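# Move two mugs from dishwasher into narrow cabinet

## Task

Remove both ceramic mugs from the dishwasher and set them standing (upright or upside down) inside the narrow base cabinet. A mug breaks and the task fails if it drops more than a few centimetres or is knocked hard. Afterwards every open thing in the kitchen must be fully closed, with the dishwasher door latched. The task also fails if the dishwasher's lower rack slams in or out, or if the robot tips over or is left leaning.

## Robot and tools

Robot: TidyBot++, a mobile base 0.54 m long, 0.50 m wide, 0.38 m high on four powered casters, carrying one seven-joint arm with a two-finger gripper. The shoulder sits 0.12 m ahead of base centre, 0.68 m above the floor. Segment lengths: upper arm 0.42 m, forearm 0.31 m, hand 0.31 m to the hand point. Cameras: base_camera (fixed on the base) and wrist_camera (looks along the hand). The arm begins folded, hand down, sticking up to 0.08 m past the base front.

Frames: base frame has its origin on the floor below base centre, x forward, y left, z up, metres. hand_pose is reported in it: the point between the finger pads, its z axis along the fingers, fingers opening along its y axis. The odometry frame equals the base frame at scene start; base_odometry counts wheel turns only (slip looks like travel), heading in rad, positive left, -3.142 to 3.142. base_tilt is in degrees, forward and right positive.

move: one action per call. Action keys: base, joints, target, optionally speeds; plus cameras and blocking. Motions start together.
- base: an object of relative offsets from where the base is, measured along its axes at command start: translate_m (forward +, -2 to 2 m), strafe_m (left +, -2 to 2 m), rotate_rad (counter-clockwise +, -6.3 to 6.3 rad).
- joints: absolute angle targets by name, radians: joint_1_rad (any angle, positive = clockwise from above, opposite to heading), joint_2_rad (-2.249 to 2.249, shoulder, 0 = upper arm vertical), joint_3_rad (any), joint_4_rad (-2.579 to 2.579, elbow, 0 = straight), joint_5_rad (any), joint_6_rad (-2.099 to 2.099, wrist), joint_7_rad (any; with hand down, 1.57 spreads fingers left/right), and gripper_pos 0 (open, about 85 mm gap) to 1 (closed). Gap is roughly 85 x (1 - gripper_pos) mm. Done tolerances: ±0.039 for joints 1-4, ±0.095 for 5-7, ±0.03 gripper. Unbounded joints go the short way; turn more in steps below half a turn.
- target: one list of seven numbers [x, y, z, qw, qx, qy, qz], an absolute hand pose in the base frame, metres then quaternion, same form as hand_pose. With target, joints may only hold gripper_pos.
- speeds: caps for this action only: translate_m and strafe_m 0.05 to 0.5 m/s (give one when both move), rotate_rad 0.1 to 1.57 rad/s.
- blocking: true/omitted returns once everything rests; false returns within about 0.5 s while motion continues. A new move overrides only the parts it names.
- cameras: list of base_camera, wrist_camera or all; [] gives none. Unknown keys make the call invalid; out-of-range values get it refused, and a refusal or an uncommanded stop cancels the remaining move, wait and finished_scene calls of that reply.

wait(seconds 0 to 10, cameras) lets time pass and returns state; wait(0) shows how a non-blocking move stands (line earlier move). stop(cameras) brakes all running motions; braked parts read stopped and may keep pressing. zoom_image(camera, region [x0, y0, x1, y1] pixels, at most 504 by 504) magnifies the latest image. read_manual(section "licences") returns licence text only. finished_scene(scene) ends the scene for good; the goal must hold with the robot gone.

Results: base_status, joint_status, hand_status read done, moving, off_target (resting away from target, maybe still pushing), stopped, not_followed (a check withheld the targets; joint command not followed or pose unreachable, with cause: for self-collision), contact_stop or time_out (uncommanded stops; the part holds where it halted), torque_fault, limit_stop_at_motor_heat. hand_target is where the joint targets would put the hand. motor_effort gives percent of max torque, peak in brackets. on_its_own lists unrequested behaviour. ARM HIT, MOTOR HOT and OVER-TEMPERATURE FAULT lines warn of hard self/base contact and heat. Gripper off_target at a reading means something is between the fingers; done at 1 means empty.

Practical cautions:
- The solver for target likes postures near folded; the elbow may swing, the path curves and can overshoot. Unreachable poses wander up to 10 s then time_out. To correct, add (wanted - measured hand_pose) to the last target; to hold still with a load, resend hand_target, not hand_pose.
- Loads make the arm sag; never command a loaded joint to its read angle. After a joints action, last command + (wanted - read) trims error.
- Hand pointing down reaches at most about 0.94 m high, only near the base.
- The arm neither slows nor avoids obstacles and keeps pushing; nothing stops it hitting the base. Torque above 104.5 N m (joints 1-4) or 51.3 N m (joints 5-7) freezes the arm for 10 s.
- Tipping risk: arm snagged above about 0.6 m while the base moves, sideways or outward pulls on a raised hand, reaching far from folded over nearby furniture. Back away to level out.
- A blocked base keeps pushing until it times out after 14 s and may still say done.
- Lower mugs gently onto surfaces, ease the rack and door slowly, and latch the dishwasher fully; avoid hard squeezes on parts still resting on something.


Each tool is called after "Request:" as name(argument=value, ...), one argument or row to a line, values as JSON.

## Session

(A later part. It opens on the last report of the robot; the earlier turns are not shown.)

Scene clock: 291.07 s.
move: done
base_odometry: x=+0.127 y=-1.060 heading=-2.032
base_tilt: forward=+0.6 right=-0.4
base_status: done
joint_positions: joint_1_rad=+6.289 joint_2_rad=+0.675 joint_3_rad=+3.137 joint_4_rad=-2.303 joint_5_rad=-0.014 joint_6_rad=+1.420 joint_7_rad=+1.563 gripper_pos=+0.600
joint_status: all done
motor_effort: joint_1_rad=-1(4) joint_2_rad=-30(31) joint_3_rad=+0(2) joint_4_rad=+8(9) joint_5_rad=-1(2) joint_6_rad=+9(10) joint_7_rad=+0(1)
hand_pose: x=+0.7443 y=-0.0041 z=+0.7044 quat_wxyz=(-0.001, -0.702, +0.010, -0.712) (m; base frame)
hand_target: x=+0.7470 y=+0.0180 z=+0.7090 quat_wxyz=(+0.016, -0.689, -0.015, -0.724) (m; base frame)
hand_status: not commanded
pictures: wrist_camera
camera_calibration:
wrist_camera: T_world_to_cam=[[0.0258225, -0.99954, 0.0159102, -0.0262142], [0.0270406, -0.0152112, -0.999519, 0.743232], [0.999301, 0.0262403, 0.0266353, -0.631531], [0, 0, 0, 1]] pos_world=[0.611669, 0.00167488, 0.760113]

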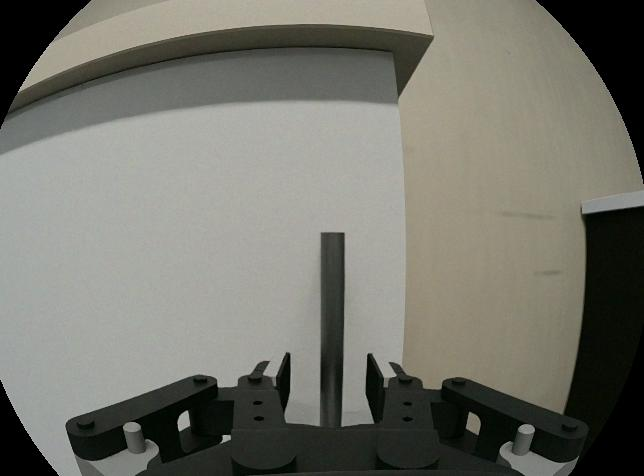

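Request:
move(
  joints={"gripper_pos": 0.8},
  cameras=["wrist_camera"],
)

Request:
zoom_image(
  camera="wrist_camera",
  region=[260, 300, 400, 440],
)

Scene clock: 299.43 s.
move: done
base_odometry: x=+0.127 y=-1.060 heading=-2.032
base_tilt: forward=+0.6 right=-0.3
base_status: not commanded
joint_positions: joint_1_rad=+6.289 joint_2_rad=+0.675 joint_3_rad=+3.137 joint_4_rad=-2.303 joint_5_rad=-0.014 joint_6_rad=+1.420 joint_7_rad=+1.563 gripper_pos=+0.800
joint_status: all done
motor_effort: joint_1_rad=-1(1) joint_2_rad=-30(30) joint_3_rad=+0(1) joint_4_rad=+8(9) joint_5_rad=-2(2) joint_6_rad=+9(10) joint_7_rad=+1(1)
hand_pose: x=+0.7443 y=-0.0041 z=+0.7044 quat_wxyz=(-0.001, -0.702, +0.010, -0.712) (m; base frame)
hand_target: x=+0.7470 y=+0.0180 z=+0.7090 quat_wxyz=(+0.016, -0.689, -0.015, -0.724) (m; base frame)
hand_status: not commanded
pictures: wrist_camera
camera_calibration:
wrist_camera: T_world_to_cam=[[0.0258225, -0.99954, 0.0159102, -0.0262142], [0.0270406, -0.0152112, -0.999519, 0.743232], [0.999301, 0.0262403, 0.0266353, -0.631531], [0, 0, 0, 1]] pos_world=[0.611669, 0.00167488, 0.760113]

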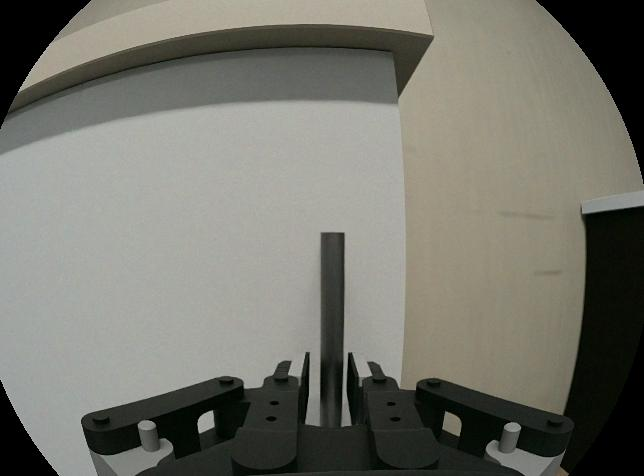

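Scaled by 3.600.

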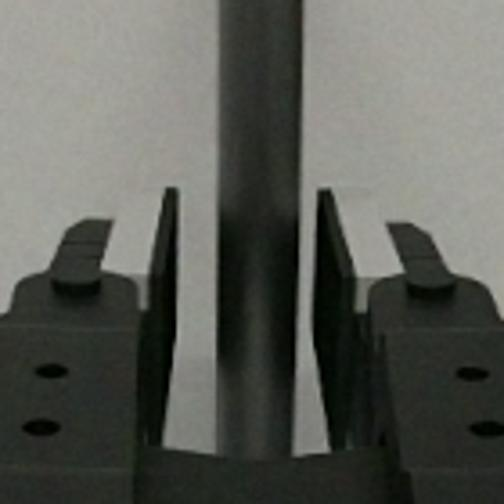

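Request:
move(
  joints={"gripper_pos": 0.93},
  cameras=["wrist_camera"],
)

Request:
zoom_image(
  camera="wrist_camera",
  region=[260, 300, 400, 440],
)

Scene clock: 303.37 s.
move: done
base_odometry: x=+0.127 y=-1.060 heading=-2.032
base_tilt: forward=+0.6 right=-0.3
base_status: not commanded
joint_positions: joint_1_rad=+6.289 joint_2_rad=+0.675 joint_3_rad=+3.139 joint_4_rad=-2.303 joint_5_rad=-0.014 joint_6_rad=+1.421 joint_7_rad=+1.563 gripper_pos=+0.915
joint_status: all done
motor_effort: joint_1_rad=-2(8) joint_2_rad=-30(31) joint_3_rad=-2(6) joint_4_rad=+9(12) joint_5_rad=+0(5) joint_6_rad=+10(10) joint_7_rad=+0(1)
hand_pose: x=+0.7442 y=-0.0054 z=+0.7043 quat_wxyz=(-0.002, -0.702, +0.010, -0.712) (m; base frame)
hand_target: x=+0.7470 y=+0.0180 z=+0.7090 quat_wxyz=(+0.016, -0.689, -0.015, -0.724) (m; base frame)
hand_status: not commanded
pictures: wrist_camera
camera_calibration:
wrist_camera: T_world_to_cam=[[0.0237791, -0.999565, 0.0174562, -0.0270335], [0.0271318, -0.0168095, -0.999491, 0.743044], [0.999349, 0.0242406, 0.0267202, -0.6315], [0, 0, 0, 1]] pos_world=[0.611571, 0.000776426, 0.760011]

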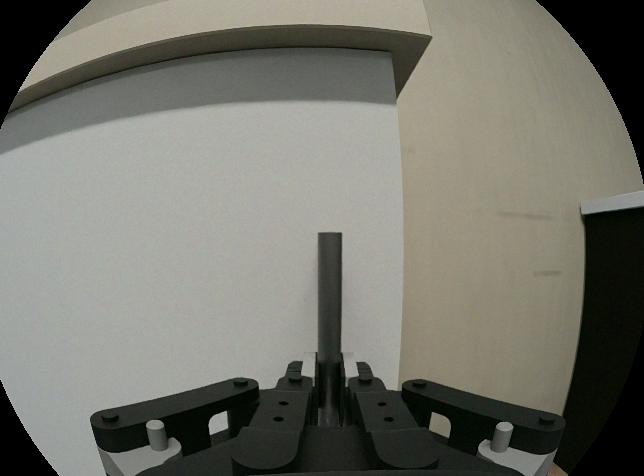

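Scaled by 3.600.

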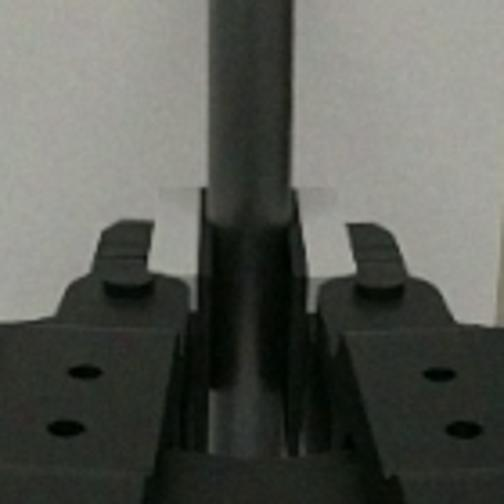

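Request:
move(
  joints={"gripper_pos": 0.98},
  cameras=[],
)

Request:
move(
  base={"translate_m": -0.04, "strafe_m": 0.007},
  speeds={"translate_m": 0.06},
  cameras=["wrist_camera"],
)

Scene clock: 313.27 s.
move: off_target
base_odometry: x=+0.127 y=-1.060 heading=-2.032
base_tilt: forward=+0.6 right=-0.3
base_status: not commanded
joint_positions: joint_1_rad=+6.289 joint_2_rad=+0.675 joint_3_rad=+3.139 joint_4_rad=-2.304 joint_5_rad=-0.014 joint_6_rad=+1.421 joint_7_rad=+1.563 gripper_pos=+0.925
joint_status: gripper_pos off_target (ended at +0.925, target +0.980)
motor_effort: joint_1_rad=-1(2) joint_2_rad=-29(30) joint_3_rad=-1(1) joint_4_rad=+11(12) joint_5_rad=-1(1) joint_6_rad=+9(10) joint_7_rad=+0(1)
hand_pose: x=+0.7441 y=-0.0054 z=+0.7043 quat_wxyz=(-0.002, -0.702, +0.010, -0.712) (m; base frame)
hand_target: x=+0.7470 y=+0.0180 z=+0.7090 quat_wxyz=(+0.016, -0.689, -0.015, -0.724) (m; base frame)
hand_status: not commanded
pictures: none
No camera images: "cameras" was empty.

Scene clock: 314.40 s.
move: done
base_odometry: x=+0.151 y=-1.028 heading=-2.032
base_tilt: forward=+0.6 right=-0.2
base_status: done
joint_positions: joint_1_rad=+6.289 joint_2_rad=+0.684 joint_3_rad=+3.143 joint_4_rad=-2.289 joint_5_rad=-0.014 joint_6_rad=+1.423 joint_7_rad=+1.563 gripper_pos=+0.925
joint_status: not commanded
motor_effort: joint_1_rad=-3(5) joint_2_rad=-32(34) joint_3_rad=-2(4) joint_4_rad=+6(10) joint_5_rad=+1(4) joint_6_rad=+9(13) joint_7_rad=+0(1)
hand_pose: x=+0.7487 y=-0.0070 z=+0.7044 quat_wxyz=(-0.004, -0.700, +0.010, -0.714) (m; base frame)
hand_target: x=+0.7470 y=+0.0180 z=+0.7090 quat_wxyz=(+0.016, -0.689, -0.015, -0.724) (m; base frame)
hand_status: not commanded
pictures: wrist_camera
camera_calibration:
wrist_camera: T_world_to_cam=[[0.0211734, -0.999577, 0.0199407, -0.028495], [0.0342137, -0.0192091, -0.99923, 0.737462], [0.99919, 0.0218393, 0.0337925, -0.640899], [0, 0, 0, 1]] pos_world=[0.615752, -0.000320208, 0.75912]

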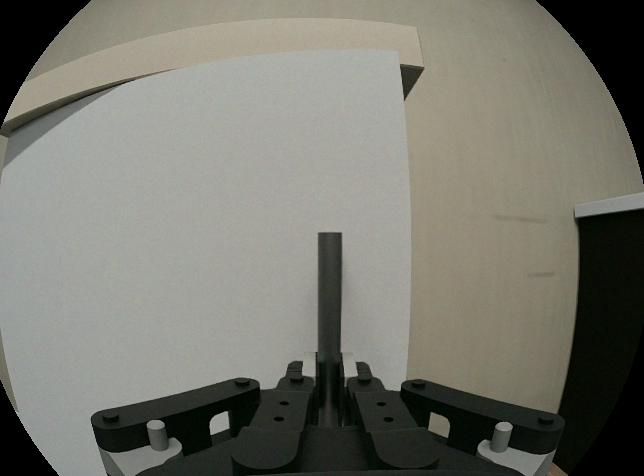

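Request:
move(
  base={"translate_m": -0.068, "strafe_m": 0.022},
  speeds={"translate_m": 0.06},
  cameras=["wrist_camera"],
)

Scene clock: 318.87 s.
move: done
base_odometry: x=+0.201 y=-0.976 heading=-2.032
base_tilt: forward=+0.6 right=-0.3
base_status: done
joint_positions: joint_1_rad=+6.288 joint_2_rad=+0.685 joint_3_rad=+3.145 joint_4_rad=-2.289 joint_5_rad=-0.014 joint_6_rad=+1.424 joint_7_rad=+1.563 gripper_pos=+0.926
joint_status: not commanded
motor_effort: joint_1_rad=-1(7) joint_2_rad=-31(35) joint_3_rad=-1(5) joint_4_rad=+6(9) joint_5_rad=-1(4) joint_6_rad=+9(12) joint_7_rad=+0(1)
hand_pose: x=+0.7489 y=-0.0075 z=+0.7042 quat_wxyz=(-0.005, -0.700, +0.010, -0.714) (m; base frame)
hand_target: x=+0.7470 y=+0.0180 z=+0.7090 quat_wxyz=(+0.016, -0.689, -0.015, -0.724) (m; base frame)
hand_status: not commanded
pictures: wrist_camera
camera_calibration:
wrist_camera: T_world_to_cam=[[0.0203164, -0.999566, 0.0213224, -0.0293107], [0.0347153, -0.0206086, -0.999185, 0.736908], [0.999191, 0.02104, 0.0342815, -0.641357], [0, 0, 0, 1]] pos_world=[0.615851, -0.000617191, 0.758918]

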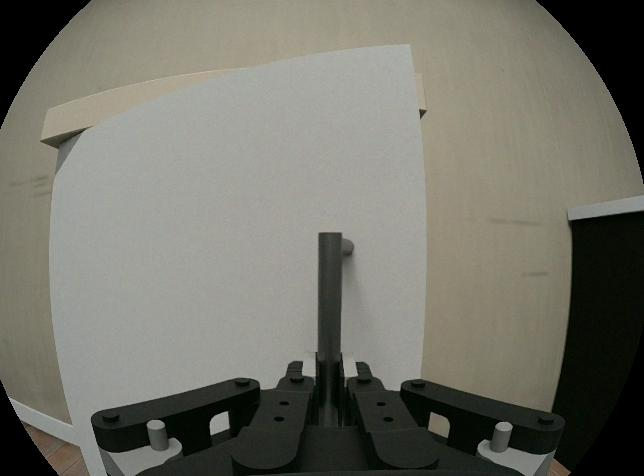

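Request:
move(
  base={"translate_m": -0.068, "strafe_m": 0.048},
  speeds={"translate_m": 0.06},
  cameras=["wrist_camera"],
)

Scene clock: 323.77 s.
move: done
base_odometry: x=+0.274 y=-0.937 heading=-2.032
base_tilt: forward=+0.6 right=-0.3
base_status: done
joint_positions: joint_1_rad=+6.289 joint_2_rad=+0.686 joint_3_rad=+3.150 joint_4_rad=-2.289 joint_5_rad=-0.014 joint_6_rad=+1.425 joint_7_rad=+1.563 gripper_pos=+0.927
joint_status: not commanded
motor_effort: joint_1_rad=-2(8) joint_2_rad=-31(34) joint_3_rad=-2(6) joint_4_rad=+9(11) joint_5_rad=+1(5) joint_6_rad=+10(11) joint_7_rad=+0(0)
hand_pose: x=+0.7489 y=-0.0108 z=+0.7042 quat_wxyz=(-0.008, -0.699, +0.011, -0.715) (m; base frame)
hand_target: x=+0.7470 y=+0.0180 z=+0.7090 quat_wxyz=(+0.016, -0.689, -0.015, -0.724) (m; base frame)
hand_status: not commanded
pictures: wrist_camera
camera_calibration:
wrist_camera: T_world_to_cam=[[0.0147846, -0.999587, 0.0246425, -0.0309162], [0.0352159, -0.0241094, -0.999089, 0.736261], [0.99927, 0.015639, 0.0348449, -0.641796], [0, 0, 0, 1]] pos_world=[0.615857, -0.00311567, 0.758715]

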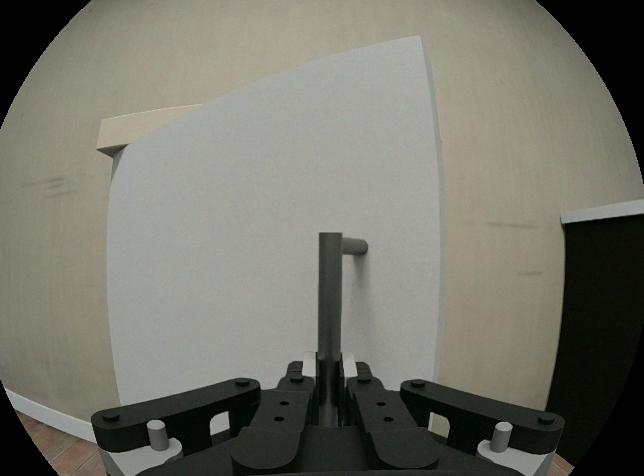

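Request:
move(
  joints={"gripper_pos": 0.75},
  cameras=[],
)

Request:
move(
  base={"translate_m": -0.12},
  speeds={"translate_m": 0.15},
  cameras=["wrist_camera"],
)

Scene clock: 339.27 s.
move: done
base_odometry: x=+0.274 y=-0.937 heading=-2.032
base_tilt: forward=+0.5 right=-0.4
base_status: not commanded
joint_positions: joint_1_rad=+6.289 joint_2_rad=+0.686 joint_3_rad=+3.148 joint_4_rad=-2.289 joint_5_rad=-0.014 joint_6_rad=+1.425 joint_7_rad=+1.563 gripper_pos=+0.750
joint_status: all done
motor_effort: joint_1_rad=-1(3) joint_2_rad=-30(31) joint_3_rad=+0(2) joint_4_rad=+8(9) joint_5_rad=-2(2) joint_6_rad=+8(10) joint_7_rad=+0(0)
hand_pose: x=+0.7489 y=-0.0101 z=+0.7042 quat_wxyz=(-0.007, -0.699, +0.011, -0.715) (m; base frame)
hand_target: x=+0.7470 y=+0.0180 z=+0.7090 quat_wxyz=(+0.016, -0.689, -0.015, -0.724) (m; base frame)
hand_status: not commanded
pictures: none
No camera images: "cameras" was empty.

Scene clock: 340.73 s.
move: done
base_odometry: x=+0.328 y=-0.829 heading=-2.032
base_tilt: forward=+0.5 right=-0.2
base_status: done
joint_positions: joint_1_rad=+6.289 joint_2_rad=+0.686 joint_3_rad=+3.148 joint_4_rad=-2.290 joint_5_rad=-0.014 joint_6_rad=+1.425 joint_7_rad=+1.563 gripper_pos=+0.750
joint_status: not commanded
motor_effort: joint_1_rad=+0(3) joint_2_rad=-30(33) joint_3_rad=+0(1) joint_4_rad=+8(10) joint_5_rad=-2(2) joint_6_rad=+8(10) joint_7_rad=+0(1)
hand_pose: x=+0.7486 y=-0.0100 z=+0.7039 quat_wxyz=(-0.007, -0.700, +0.011, -0.714) (m; base frame)
hand_target: x=+0.7470 y=+0.0180 z=+0.7090 quat_wxyz=(+0.016, -0.689, -0.015, -0.724) (m; base frame)
hand_status: not commanded
pictures: wrist_camera
camera_calibration:
wrist_camera: T_world_to_cam=[[0.0161388, -0.999592, 0.0235774, -0.0303356], [0.0345418, -0.0230091, -0.999138, 0.736538], [0.999273, 0.0169393, 0.0341563, -0.641075], [0, 0, 0, 1]] pos_world=[0.615657, -0.00251685, 0.758515]

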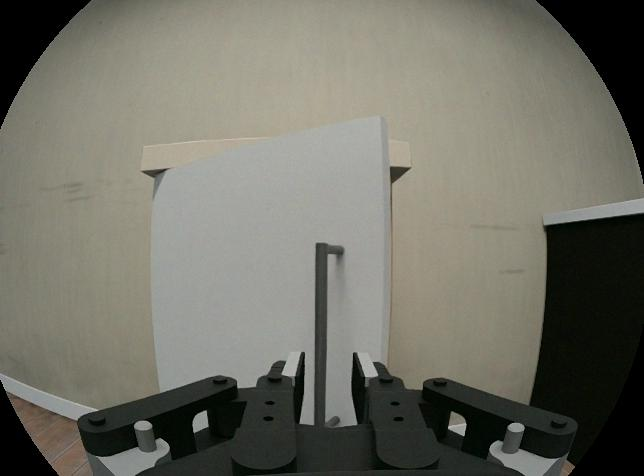

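Request:
move(
  base={"translate_m": 0.03, "strafe_m": -0.576},
  joints={"gripper_pos": 0.95},
  cameras=[],
)

Request:
move(
  base={"rotate_rad": 0.524},
  cameras=["wrist_camera", "base_camera"],
)

Scene clock: 373.77 s.
move: done
base_odometry: x=-0.201 y=-0.599 heading=-2.033
base_tilt: forward=+0.5 right=-0.3
base_status: done
joint_positions: joint_1_rad=+6.287 joint_2_rad=+0.686 joint_3_rad=+3.147 joint_4_rad=-2.290 joint_5_rad=-0.014 joint_6_rad=+1.425 joint_7_rad=+1.563 gripper_pos=+0.950
joint_status: all done
motor_effort: joint_1_rad=-1(4) joint_2_rad=-31(31) joint_3_rad=+0(2) joint_4_rad=+8(9) joint_5_rad=-1(3) joint_6_rad=+8(10) joint_7_rad=+1(1)
hand_pose: x=+0.7487 y=-0.0077 z=+0.7039 quat_wxyz=(-0.005, -0.700, +0.010, -0.714) (m; base frame)
hand_target: x=+0.7470 y=+0.0180 z=+0.7090 quat_wxyz=(+0.016, -0.689, -0.015, -0.724) (m; base frame)
hand_status: not commanded
pictures: none
No camera images: "cameras" was empty.

Scene clock: 375.30 s.
move: done
base_odometry: x=-0.201 y=-0.600 heading=-1.509
base_tilt: forward=+0.5 right=-0.3
base_status: done
joint_positions: joint_1_rad=+6.273 joint_2_rad=+0.686 joint_3_rad=+3.138 joint_4_rad=-2.290 joint_5_rad=-0.013 joint_6_rad=+1.425 joint_7_rad=+1.563 gripper_pos=+0.950
joint_status: not commanded
motor_effort: joint_1_rad=-1(4) joint_2_rad=-31(31) joint_3_rad=+0(3) joint_4_rad=+8(9) joint_5_rad=-1(3) joint_6_rad=+9(10) joint_7_rad=+0(1)
hand_pose: x=+0.7486 y=+0.0049 z=+0.7039 quat_wxyz=(+0.004, -0.700, +0.005, -0.714) (m; base frame)
hand_target: x=+0.7470 y=+0.0180 z=+0.7090 quat_wxyz=(+0.016, -0.689, -0.015, -0.724) (m; base frame)
hand_status: not commanded
pictures: base_camera, wrist_camera
camera_calibration:
wrist_camera: T_world_to_cam=[[0.0402605, -0.999039, 0.0173139, -0.029122], [0.0349963, -0.0159075, -0.999261, 0.736662], [0.998576, 0.0408367, 0.0343222, -0.641045], [0, 0, 0, 1]] pos_world=[0.615524, 0.00880258, 0.758624]

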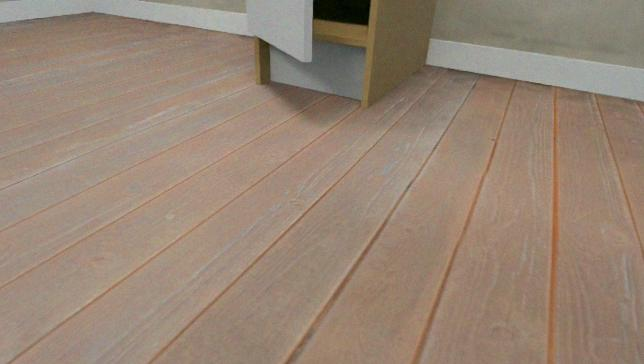

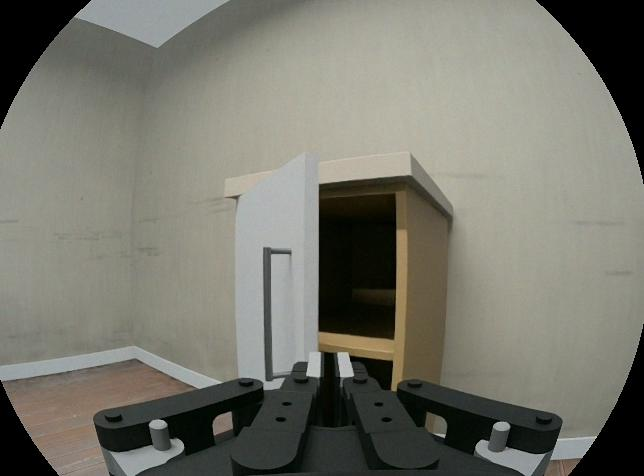

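Request:
move(
  base={"translate_m": 0.08, "strafe_m": -0.06},
  speeds={"translate_m": 0.2},
  cameras=[],
)

Request:
move(
  base={"translate_m": 0.12},
  speeds={"translate_m": 0.15},
  cameras=["wrist_camera"],
)

Scene clock: 388.33 s.
move: done
base_odometry: x=-0.256 y=-0.683 heading=-1.508
base_tilt: forward=+0.6 right=-0.3
base_status: done
joint_positions: joint_1_rad=+6.273 joint_2_rad=+0.686 joint_3_rad=+3.138 joint_4_rad=-2.290 joint_5_rad=-0.013 joint_6_rad=+1.426 joint_7_rad=+1.563 gripper_pos=+0.950
joint_status: not commanded
motor_effort: joint_1_rad=-1(3) joint_2_rad=-30(33) joint_3_rad=+0(1) joint_4_rad=+8(9) joint_5_rad=-2(2) joint_6_rad=+9(10) joint_7_rad=+0(0)
hand_pose: x=+0.7486 y=+0.0049 z=+0.7039 quat_wxyz=(+0.004, -0.700, +0.005, -0.714) (m; base frame)
hand_target: x=+0.7470 y=+0.0180 z=+0.7090 quat_wxyz=(+0.016, -0.689, -0.015, -0.724) (m; base frame)
hand_status: not commanded
pictures: none
No camera images: "cameras" was empty.

Scene clock: 389.80 s.
move: done
base_odometry: x=-0.249 y=-0.803 heading=-1.509
base_tilt: forward=+0.6 right=-0.3
base_status: done
joint_positions: joint_1_rad=+6.273 joint_2_rad=+0.686 joint_3_rad=+3.138 joint_4_rad=-2.290 joint_5_rad=-0.013 joint_6_rad=+1.426 joint_7_rad=+1.563 gripper_pos=+0.950
joint_status: not commanded
motor_effort: joint_1_rad=-1(2) joint_2_rad=-30(31) joint_3_rad=+0(1) joint_4_rad=+9(9) joint_5_rad=-1(2) joint_6_rad=+9(10) joint_7_rad=+0(1)
hand_pose: x=+0.7485 y=+0.0049 z=+0.7038 quat_wxyz=(+0.004, -0.700, +0.005, -0.714) (m; base frame)
hand_target: x=+0.7470 y=+0.0180 z=+0.7090 quat_wxyz=(+0.016, -0.689, -0.015, -0.724) (m; base frame)
hand_status: not commanded
pictures: wrist_camera
camera_calibration:
wrist_camera: T_world_to_cam=[[0.0402679, -0.999039, 0.0172979, -0.0291046], [0.0345966, -0.0159075, -0.999275, 0.736825], [0.99859, 0.0408371, 0.0339228, -0.640548], [0, 0, 0, 1]] pos_world=[0.615325, 0.00880258, 0.758523]

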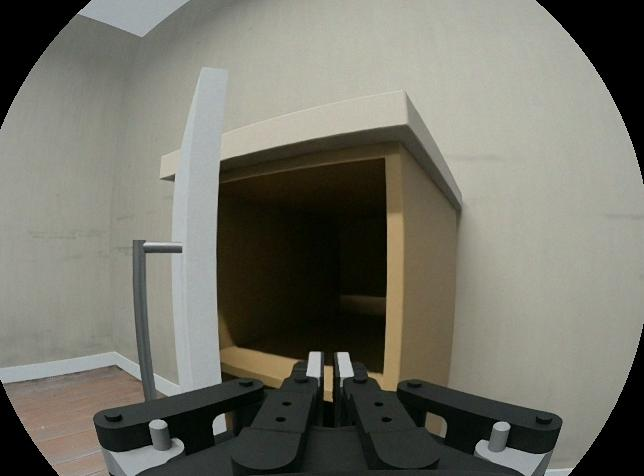

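Request:
move(
  base={"translate_m": 0.08},
  speeds={"translate_m": 0.15},
  cameras=["wrist_camera"],
)

Scene clock: 395.47 s.
move: done
base_odometry: x=-0.244 y=-0.883 heading=-1.509
base_tilt: forward=+0.6 right=-0.4
base_status: done
joint_positions: joint_1_rad=+6.273 joint_2_rad=+0.686 joint_3_rad=+3.138 joint_4_rad=-2.290 joint_5_rad=-0.013 joint_6_rad=+1.426 joint_7_rad=+1.563 gripper_pos=+0.950
joint_status: not commanded
motor_effort: joint_1_rad=-1(2) joint_2_rad=-30(32) joint_3_rad=+0(1) joint_4_rad=+9(9) joint_5_rad=-1(3) joint_6_rad=+9(10) joint_7_rad=+0(1)
hand_pose: x=+0.7484 y=+0.0049 z=+0.7037 quat_wxyz=(+0.004, -0.700, +0.005, -0.714) (m; base frame)
hand_target: x=+0.7470 y=+0.0180 z=+0.7090 quat_wxyz=(+0.016, -0.689, -0.015, -0.724) (m; base frame)
hand_status: not commanded
pictures: wrist_camera
camera_calibration:
wrist_camera: T_world_to_cam=[[0.0402704, -0.999039, 0.0172857, -0.0290952], [0.0342934, -0.0159076, -0.999285, 0.736919], [0.9986, 0.0408344, 0.0336199, -0.640322], [0, 0, 0, 1]] pos_world=[0.615326, 0.00880257, 0.758423]

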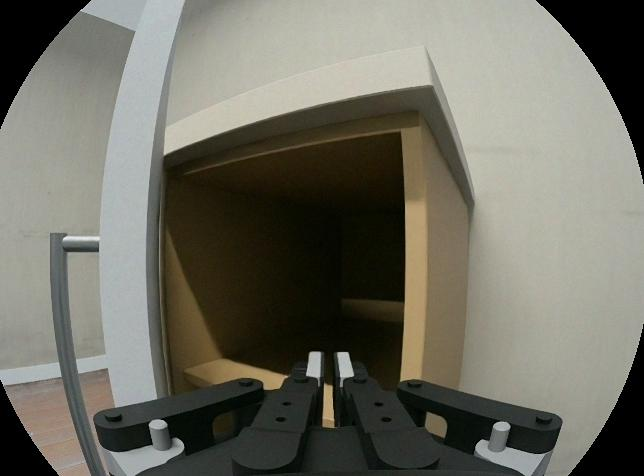

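Request:
move(
  base={"strafe_m": 0.12},
  speeds={"strafe_m": 0.1},
  cameras=["wrist_camera"],
)

Scene clock: 400.40 s.
move: done
base_odometry: x=-0.124 y=-0.876 heading=-1.509
base_tilt: forward=+0.6 right=-0.3
base_status: done
joint_positions: joint_1_rad=+6.280 joint_2_rad=+0.686 joint_3_rad=+3.142 joint_4_rad=-2.296 joint_5_rad=-0.013 joint_6_rad=+1.426 joint_7_rad=+1.563 gripper_pos=+0.950
joint_status: not commanded
motor_effort: joint_1_rad=+0(7) joint_2_rad=-30(31) joint_3_rad=+0(5) joint_4_rad=+8(11) joint_5_rad=-1(3) joint_6_rad=+9(10) joint_7_rad=+0(1)
hand_pose: x=+0.7469 y=-0.0007 z=+0.7019 quat_wxyz=(+0.000, -0.702, +0.007, -0.712) (m; base frame)
hand_target: x=+0.7470 y=+0.0180 z=+0.7090 quat_wxyz=(+0.016, -0.689, -0.015, -0.724) (m; base frame)
hand_status: not commanded
pictures: wrist_camera
camera_calibration:
wrist_camera: T_world_to_cam=[[0.0313913, -0.99932, 0.0193272, -0.0294239], [0.0292992, -0.0184084, -0.999401, 0.738947], [0.999078, 0.0319388, 0.0287014, -0.635467], [0, 0, 0, 1]] pos_world=[0.614154, 0.00449498, 0.757312]

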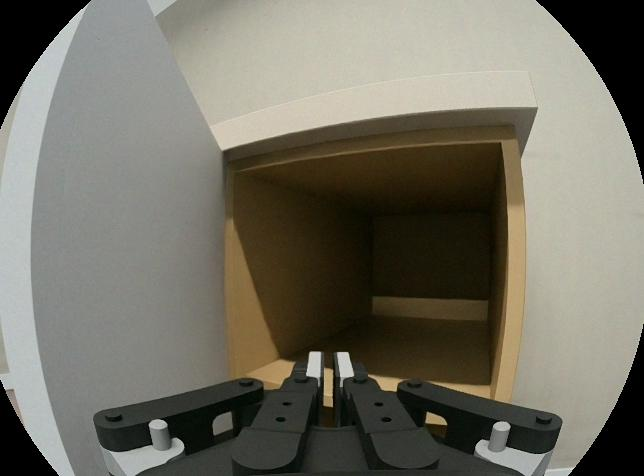

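Request:
zoom_image(
  camera="wrist_camera",
  region=[220, 120, 540, 420],
)

Scaled by 1.575.

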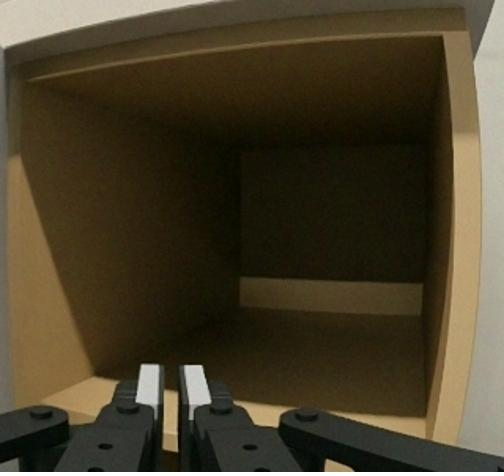

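Request:
move(
  base={"translate_m": 0.10, "strafe_m": 0.373, "rotate_rad": -0.524},
  speeds={"strafe_m": 0.11, "rotate_rad": 0.15},
  cameras=["wrist_camera"],
)

Scene clock: 473.47 s.
move: done
base_odometry: x=+0.254 y=-0.953 heading=-2.035
base_tilt: forward=+0.5 right=-0.3
base_status: done
joint_positions: joint_1_rad=+6.280 joint_2_rad=+0.686 joint_3_rad=+3.142 joint_4_rad=-2.296 joint_5_rad=-0.013 joint_6_rad=+1.426 joint_7_rad=+1.563 gripper_pos=+0.950
joint_status: not commanded
motor_effort: joint_1_rad=-1(3) joint_2_rad=-30(32) joint_3_rad=+0(2) joint_4_rad=+8(9) joint_5_rad=+0(3) joint_6_rad=+9(10) joint_7_rad=+0(1)
hand_pose: x=+0.7469 y=-0.0007 z=+0.7019 quat_wxyz=(+0.000, -0.702, +0.007, -0.713) (m; base frame)
hand_target: x=+0.7470 y=+0.0180 z=+0.7090 quat_wxyz=(+0.016, -0.689, -0.015, -0.724) (m; base frame)
hand_status: not commanded
pictures: wrist_camera
camera_calibration:
wrist_camera: T_world_to_cam=[[0.0314863, -0.999315, 0.0194332, -0.029462], [0.0294031, -0.0185083, -0.999396, 0.738882], [0.999072, 0.0320386, 0.0288002, -0.635542], [0, 0, 0, 1]] pos_world=[0.614154, 0.00459547, 0.757312]

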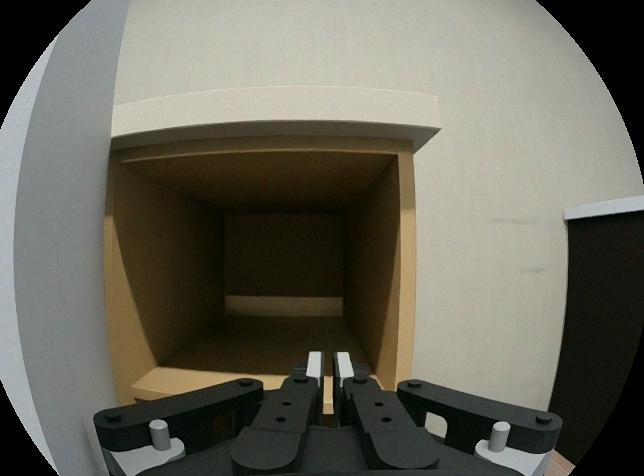

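Request:
move(
  base={"strafe_m": 0.20},
  speeds={"strafe_m": 0.1},
  cameras=["wrist_camera", "base_camera"],
)

Scene clock: 478.93 s.
move: done
base_odometry: x=+0.433 y=-1.042 heading=-2.034
base_tilt: forward=+0.6 right=-0.2
base_status: done
joint_positions: joint_1_rad=+6.283 joint_2_rad=+0.691 joint_3_rad=+3.143 joint_4_rad=-2.289 joint_5_rad=-0.010 joint_6_rad=+1.456 joint_7_rad=+1.563 gripper_pos=+0.950
joint_status: not commanded
motor_effort: joint_1_rad=-3(15) joint_2_rad=-30(33) joint_3_rad=-2(10) joint_4_rad=+8(27) joint_5_rad=+1(7) joint_6_rad=+9(10) joint_7_rad=+0(2)
hand_pose: x=+0.7488 y=-0.0024 z=+0.7105 quat_wxyz=(-0.001, -0.690, +0.007, -0.724) (m; base frame)
hand_target: x=+0.7470 y=+0.0180 z=+0.7090 quat_wxyz=(+0.016, -0.689, -0.015, -0.724) (m; base frame)
hand_status: not commanded
pictures: base_camera, wrist_camera
camera_calibration:
wrist_camera: T_world_to_cam=[[0.0299436, -0.999304, 0.0222659, -0.032257], [0.0609279, -0.0204097, -0.997933, 0.722718], [0.997693, 0.0312383, 0.0602744, -0.658941], [0, 0, 0, 1]] pos_world=[0.614353, 0.00310009, 0.76166]

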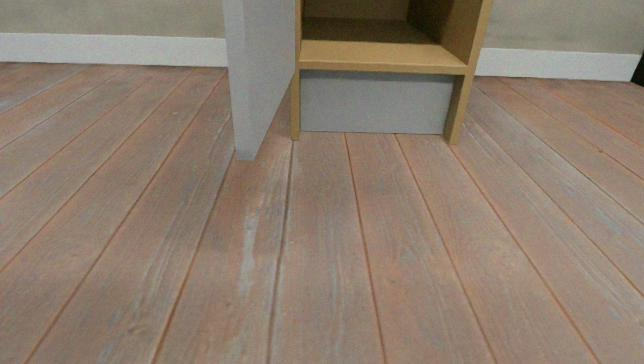

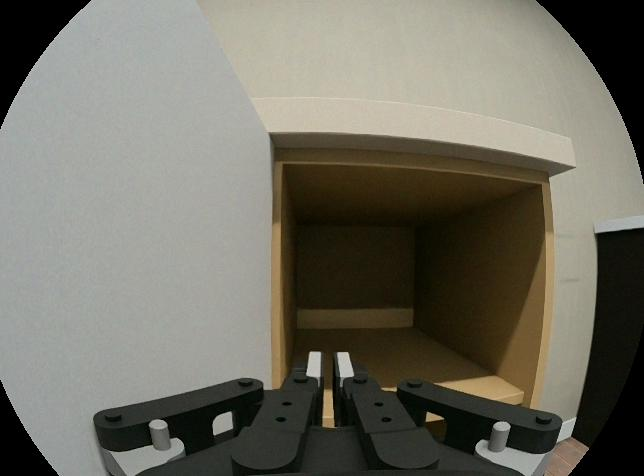

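Request:
move(
  base={"translate_m": -0.36},
  joints={"gripper_pos": 0.0},
  cameras=["base_camera", "wrist_camera"],
)

Request:
move(
  base={"translate_m": 0.008, "strafe_m": 0.1636, "rotate_rad": 1.575},
  joints={"joint_1_rad": 0.0, "joint_2_rad": -0.369, "joint_3_rad": 3.133, "joint_4_rad": -2.527, "joint_5_rad": 0.0, "joint_6_rad": -0.3, "joint_7_rad": 1.563},
  cameras=["base_camera", "wrist_camera"],
)

Scene clock: 496.47 s.
move: done
base_odometry: x=+0.594 y=-0.720 heading=-2.034
base_tilt: forward=+0.5 right=-0.3
base_status: done
joint_positions: joint_1_rad=+6.283 joint_2_rad=+0.691 joint_3_rad=+3.142 joint_4_rad=-2.293 joint_5_rad=-0.010 joint_6_rad=+1.456 joint_7_rad=+1.563 gripper_pos=+0.000
joint_status: all done
motor_effort: joint_1_rad=-1(8) joint_2_rad=-30(34) joint_3_rad=+0(6) joint_4_rad=+8(9) joint_5_rad=-1(4) joint_6_rad=+9(10) joint_7_rad=+0(1)
hand_pose: x=+0.7475 y=-0.0020 z=+0.7090 quat_wxyz=(+0.000, -0.692, +0.007, -0.722) (m; base frame)
hand_target: x=+0.7470 y=+0.0180 z=+0.7090 quat_wxyz=(+0.016, -0.689, -0.015, -0.724) (m; base frame)
hand_status: not commanded
pictures: base_camera, wrist_camera
camera_calibration:
wrist_camera: T_world_to_cam=[[0.0306857, -0.999303, 0.0212729, -0.0317059], [0.0567185, -0.0195078, -0.9982, 0.724666], [0.997919, 0.031837, 0.0560804, -0.654758], [0, 0, 0, 1]] pos_world=[0.613266, 0.00329828, 0.760754]

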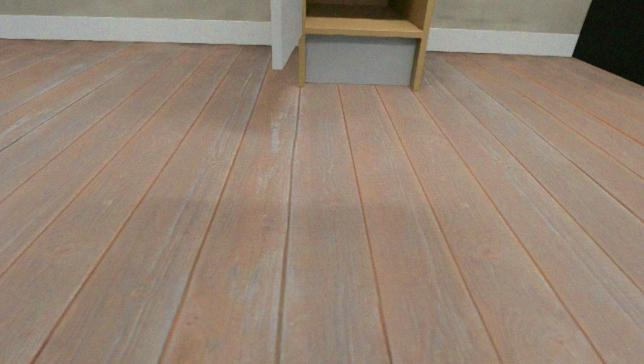

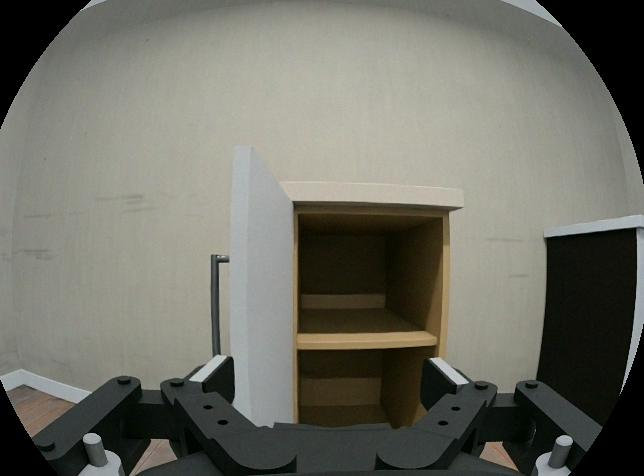

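Scene clock: 501.30 s.
move: time_out
base_odometry: x=+0.711 y=-0.788 heading=-1.558
base_tilt: forward=+0.5 right=-0.3
base_status: strafe_m time_out (by the wheels' count: +0.135 of +0.164); rotate_rad time_out (by the wheels' count: +0.477 of +1.575); the other done
joint_positions: joint_1_rad=+6.275 joint_2_rad=-0.354 joint_3_rad=+3.136 joint_4_rad=-2.520 joint_5_rad=+0.003 joint_6_rad=-0.247 joint_7_rad=+1.563 gripper_pos=+0.000
joint_status: all done
motor_effort: joint_1_rad=-1(35) joint_2_rad=-4(32) joint_3_rad=+0(20) joint_4_rad=+17(19) joint_5_rad=-1(10) joint_6_rad=+6(10) joint_7_rad=+0(1)
hand_pose: x=+0.4406 y=+0.0055 z=+0.6679 quat_wxyz=(+0.002, -0.934, -0.004, -0.356) (m; base frame)
hand_target: x=+0.4254 y=+0.0037 z=+0.6587 quat_wxyz=(+0.001, -0.942, -0.001, -0.335) (m; base frame)
hand_status: not commanded
pictures: base_camera, wrist_camera
camera_calibration:
wrist_camera: T_world_to_cam=[[0.0581979, -0.99822, -0.0130192, -0.00318987], [-0.736102, -0.0340991, -0.676011, 0.835392], [0.674364, 0.0489259, -0.736776, 0.325553], [0, 0, 0, 1]] pos_world=[0.395578, 0.00937398, 0.804553]

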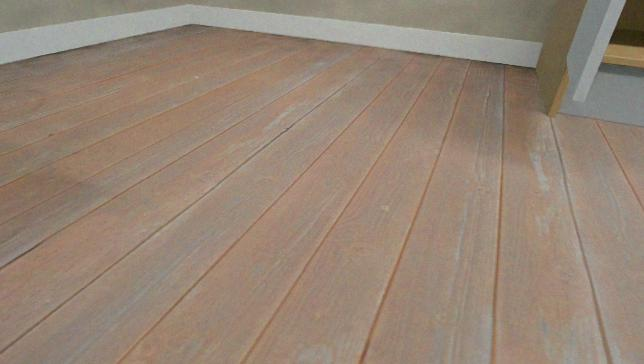

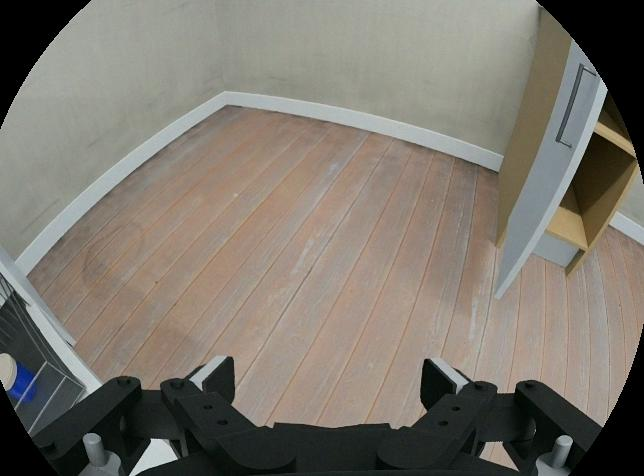

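Request:
move(
  base={"translate_m": -0.07, "strafe_m": -0.13},
  speeds={"strafe_m": 0.2},
  cameras=["base_camera"],
)

Request:
move(
  base={"rotate_rad": 1.099},
  cameras=["base_camera", "wrist_camera"],
)

Scene clock: 511.70 s.
move: done
base_odometry: x=+0.580 y=-0.720 heading=-1.557
base_tilt: forward=+0.5 right=-0.3
base_status: done
joint_positions: joint_1_rad=+6.275 joint_2_rad=-0.355 joint_3_rad=+3.136 joint_4_rad=-2.520 joint_5_rad=+0.003 joint_6_rad=-0.248 joint_7_rad=+1.563 gripper_pos=+0.000
joint_status: not commanded
motor_effort: joint_1_rad=-1(1) joint_2_rad=-4(5) joint_3_rad=+1(2) joint_4_rad=+18(18) joint_5_rad=-1(3) joint_6_rad=+6(7) joint_7_rad=+0(1)
hand_pose: x=+0.4403 y=+0.0055 z=+0.6679 quat_wxyz=(+0.002, -0.934, -0.004, -0.356) (m; base frame)
hand_target: x=+0.4254 y=+0.0037 z=+0.6587 quat_wxyz=(+0.001, -0.942, -0.001, -0.335) (m; base frame)
hand_status: not commanded
pictures: base_camera

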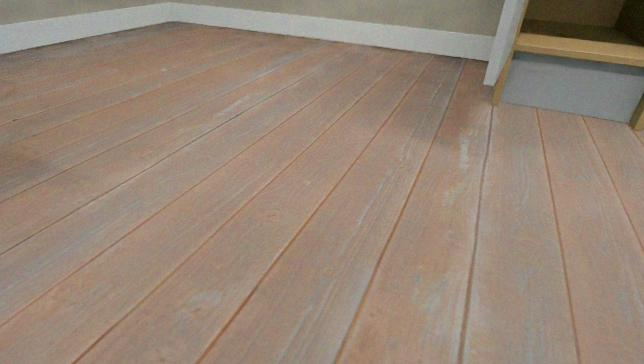

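Scene clock: 513.67 s.
move: done
base_odometry: x=+0.580 y=-0.720 heading=-0.458
base_tilt: forward=+0.6 right=-0.3
base_status: done
joint_positions: joint_1_rad=+6.275 joint_2_rad=-0.355 joint_3_rad=+3.135 joint_4_rad=-2.520 joint_5_rad=+0.003 joint_6_rad=-0.248 joint_7_rad=+1.563 gripper_pos=+0.000
joint_status: not commanded
motor_effort: joint_1_rad=-1(2) joint_2_rad=-4(5) joint_3_rad=+1(2) joint_4_rad=+17(18) joint_5_rad=-1(2) joint_6_rad=+5(7) joint_7_rad=+0(1)
hand_pose: x=+0.4403 y=+0.0055 z=+0.6678 quat_wxyz=(+0.002, -0.934, -0.004, -0.356) (m; base frame)
hand_target: x=+0.4254 y=+0.0037 z=+0.6587 quat_wxyz=(+0.001, -0.942, -0.001, -0.335) (m; base frame)
hand_status: not commanded
pictures: base_camera, wrist_camera
camera_calibration:
wrist_camera: T_world_to_cam=[[0.0581955, -0.99822, -0.0130408, -0.00315996], [-0.736343, -0.0341002, -0.675749, 0.835128], [0.674101, 0.048928, -0.737017, 0.325984], [0, 0, 0, 1]] pos_world=[0.395379, 0.00937399, 0.804551]

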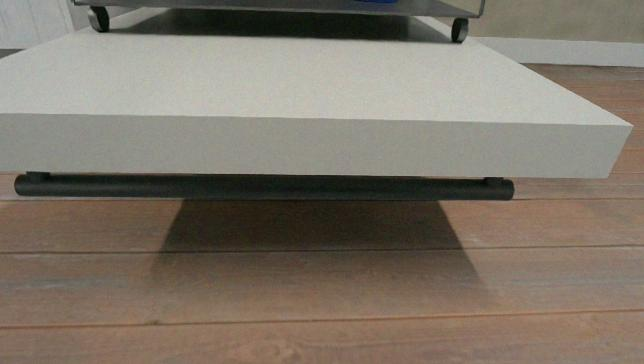

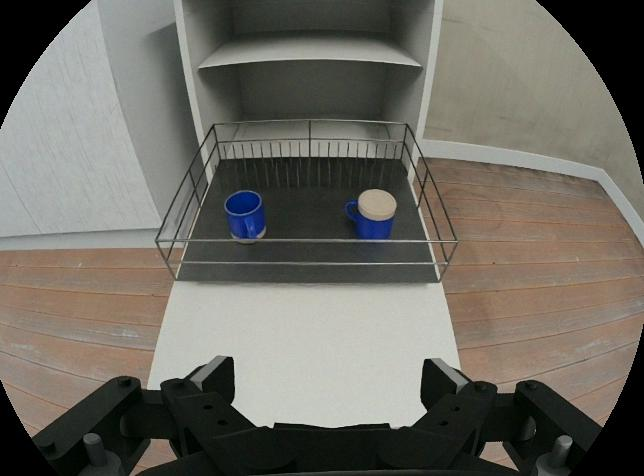

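Request:
move(
  base={"translate_m": 0.12},
  speeds={"translate_m": 0.2},
  cameras=["base_camera", "wrist_camera"],
)

Scene clock: 547.50 s.
move: done
base_odometry: x=+0.688 y=-0.773 heading=-0.457
base_tilt: forward=+0.5 right=-0.3
base_status: done
joint_positions: joint_1_rad=+6.275 joint_2_rad=-0.358 joint_3_rad=+3.135 joint_4_rad=-2.522 joint_5_rad=+0.003 joint_6_rad=-0.249 joint_7_rad=+1.563 gripper_pos=+0.000
joint_status: not commanded
motor_effort: joint_1_rad=-1(1) joint_2_rad=-4(6) joint_3_rad=+1(1) joint_4_rad=+18(19) joint_5_rad=-2(3) joint_6_rad=+6(7) joint_7_rad=+0(0)
hand_pose: x=+0.4393 y=+0.0055 z=+0.6678 quat_wxyz=(+0.002, -0.934, -0.004, -0.356) (m; base frame)
hand_target: x=+0.4254 y=+0.0037 z=+0.6587 quat_wxyz=(+0.001, -0.942, -0.001, -0.335) (m; base frame)
hand_status: not commanded
pictures: base_camera, wrist_camera
camera_calibration:
wrist_camera: T_world_to_cam=[[0.0581955, -0.99822, -0.0130408, -0.00309724], [-0.736343, -0.0341002, -0.675749, 0.834251], [0.674101, 0.048928, -0.737017, 0.326652], [0, 0, 0, 1]] pos_world=[0.394279, 0.00937399, 0.804451]

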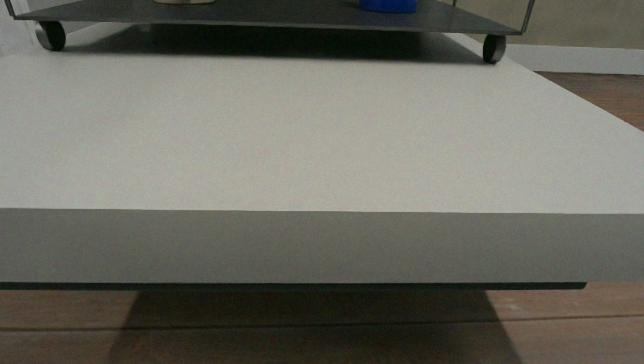

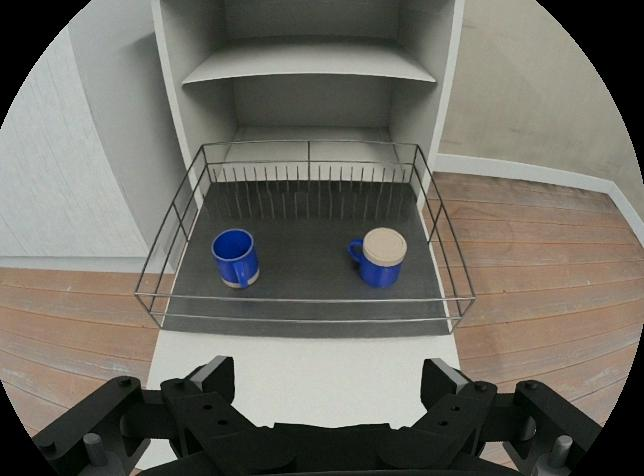

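Request:
zoom_image(
  camera="wrist_camera",
  region=[190, 210, 290, 310],
)

Request:
zoom_image(
  camera="wrist_camera",
  region=[330, 210, 430, 310],
)

Scaled by 5.040.

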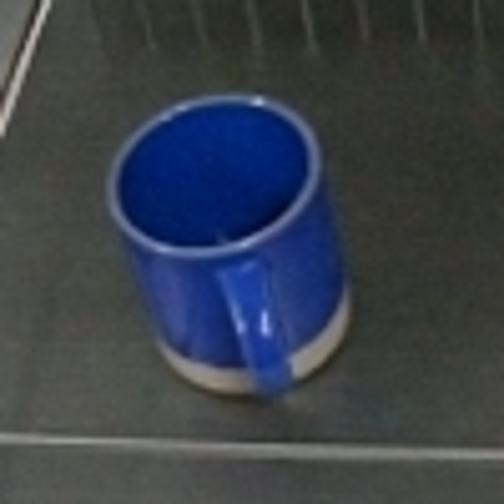

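Scaled by 5.040.

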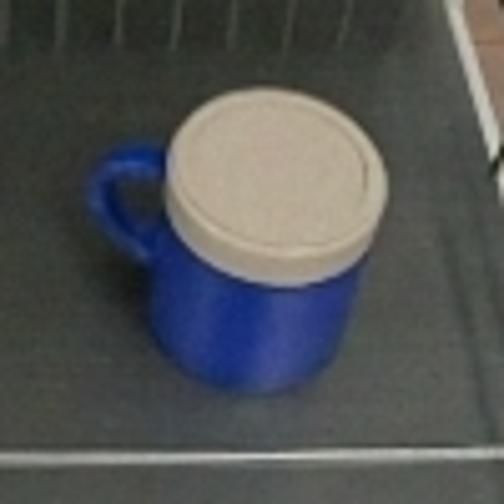

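Request:
move(
  base={"translate_m": 0.07},
  speeds={"translate_m": 0.1},
  cameras=["base_camera"],
)

Request:
move(
  target=[0.62, 0.16, 0.60, 0.0, 1.0, 0.0, 0.0],
  cameras=["wrist_camera"],
)

Scene clock: 668.27 s.
move: done
base_odometry: x=+0.751 y=-0.804 heading=-0.456
base_tilt: forward=+0.6 right=-0.4
base_status: done
joint_positions: joint_1_rad=+6.275 joint_2_rad=-0.360 joint_3_rad=+3.135 joint_4_rad=-2.523 joint_5_rad=+0.003 joint_6_rad=-0.251 joint_7_rad=+1.563 gripper_pos=+0.000
joint_status: not commanded
motor_effort: joint_1_rad=-1(1) joint_2_rad=-4(6) joint_3_rad=+0(1) joint_4_rad=+17(19) joint_5_rad=-2(2) joint_6_rad=+6(7) joint_7_rad=+0(1)
hand_pose: x=+0.4385 y=+0.0055 z=+0.6676 quat_wxyz=(+0.002, -0.934, -0.004, -0.356) (m; base frame)
hand_target: x=+0.4254 y=+0.0037 z=+0.6587 quat_wxyz=(+0.001, -0.942, -0.001, -0.335) (m; base frame)
hand_status: not commanded
pictures: base_camera

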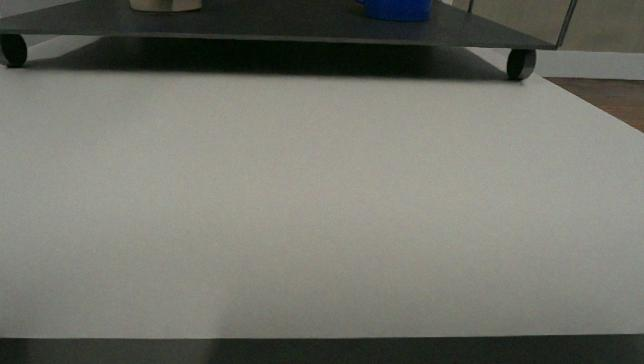

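Scene clock: 671.03 s.
move: done
base_odometry: x=+0.751 y=-0.804 heading=-0.456
base_tilt: forward=+0.6 right=-0.3
base_status: not commanded
joint_positions: joint_1_rad=+5.996 joint_2_rad=+0.567 joint_3_rad=+3.136 joint_4_rad=-1.389 joint_5_rad=+0.003 joint_6_rad=-1.125 joint_7_rad=+1.316 gripper_pos=+0.000
joint_status: not commanded
motor_effort: joint_1_rad=-1(1) joint_2_rad=-35(35) joint_3_rad=+0(1) joint_4_rad=+16(19) joint_5_rad=-1(3) joint_6_rad=+0(7) joint_7_rad=+0(1)
hand_pose: x=+0.6319 y=+0.1553 z=+0.6076 quat_wxyz=(+0.008, -0.999, -0.019, -0.029) (m; base frame)
hand_target: x=+0.6200 y=+0.1600 z=+0.6000 quat_wxyz=(+0.000, -1.000, +0.000, +0.000) (m; base frame)
hand_status: done (0.015 m and 4.1 deg from the pose sent, 0.248 m and 41.7 deg at the start)
pictures: wrist_camera
camera_calibration:
wrist_camera: T_world_to_cam=[[0.0694781, -0.996025, -0.0557431, 0.152909], [-0.995236, -0.0653755, -0.0723229, 0.742401], [0.0683912, 0.0605024, -0.995822, 0.683358], [0, 0, 0, 1]] pos_world=[0.681505, 0.159492, 0.74272]

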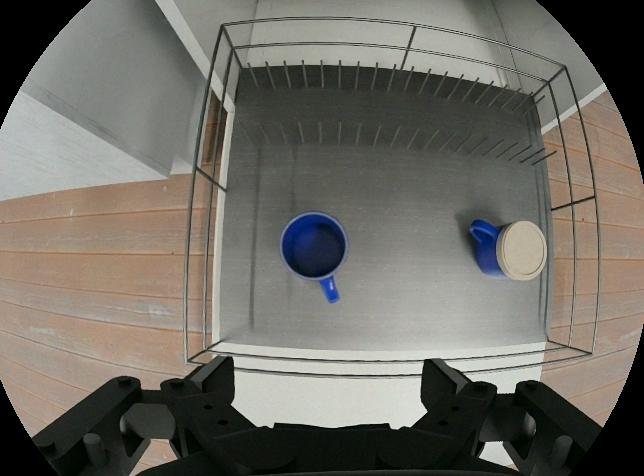

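Request:
zoom_image(
  camera="wrist_camera",
  region=[260, 190, 380, 310],
)

Request:
zoom_image(
  camera="wrist_camera",
  region=[450, 190, 570, 310],
)

Scaled by 4.200.

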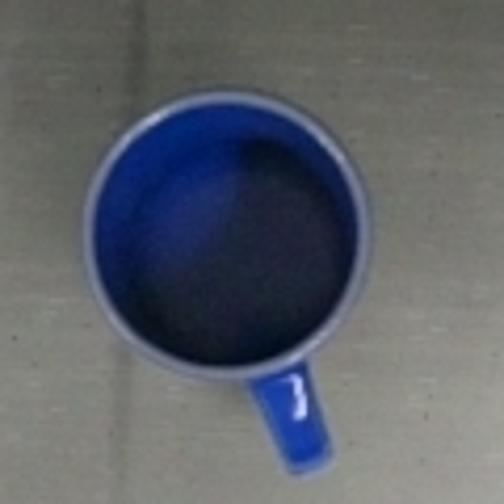

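Scaled by 4.200.

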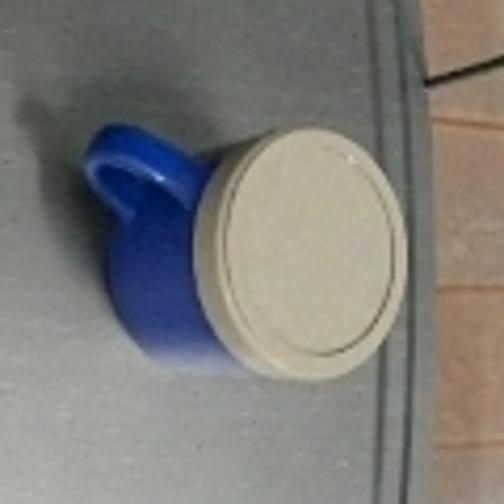

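Request:
move(
  target=[0.645, 0.161, 0.47, 0.0055, 0.98123, 0.19073, -0.02827],
  cameras=["wrist_camera"],
)

Request:
zoom_image(
  camera="wrist_camera",
  region=[180, 180, 480, 440],
)

Scene clock: 705.77 s.
move: done
base_odometry: x=+0.751 y=-0.804 heading=-0.456
base_tilt: forward=+0.5 right=-0.3
base_status: not commanded
joint_positions: joint_1_rad=+5.996 joint_2_rad=+0.827 joint_3_rad=+3.111 joint_4_rad=-1.372 joint_5_rad=+0.003 joint_6_rad=-1.057 joint_7_rad=+1.577 gripper_pos=+0.000
joint_status: not commanded
motor_effort: joint_1_rad=-1(1) joint_2_rad=-38(42) joint_3_rad=-1(1) joint_4_rad=+13(16) joint_5_rad=-1(2) joint_6_rad=-1(2) joint_7_rad=+0(1)
hand_pose: x=+0.6207 y=+0.1653 z=+0.4732 quat_wxyz=(+0.002, -0.986, -0.158, +0.058) (m; base frame)
hand_target: x=+0.6450 y=+0.1610 z=+0.4700 quat_wxyz=(-0.005, -0.981, -0.191, +0.028) (m; base frame)
hand_status: done (0.025 m and 5.2 deg from the pose sent, 0.138 m and 20.9 deg at the start)
pictures: wrist_camera
camera_calibration:
wrist_camera: T_world_to_cam=[[0.332449, -0.940807, -0.0660325, -0.0112484], [-0.936033, -0.337708, 0.098971, 0.649409], [-0.115412, 0.0289058, -0.992897, 0.667549], [0, 0, 0, 1]] pos_world=[0.688651, 0.189432, 0.597792]

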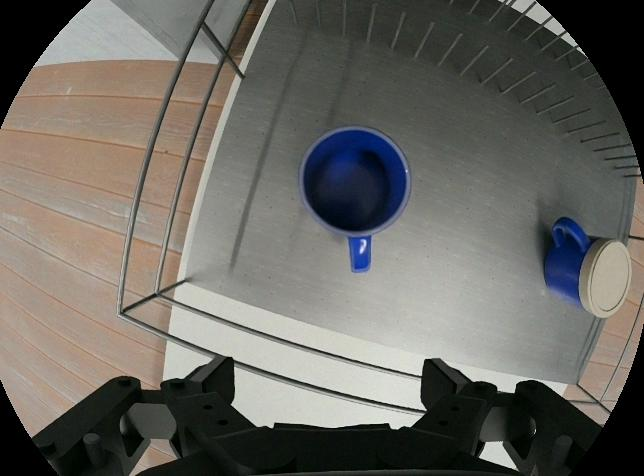

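Scaled by 1.680.

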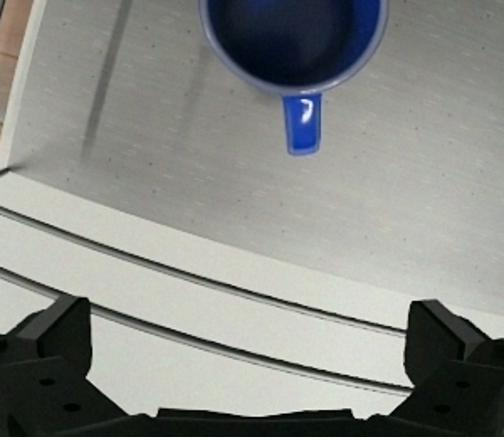

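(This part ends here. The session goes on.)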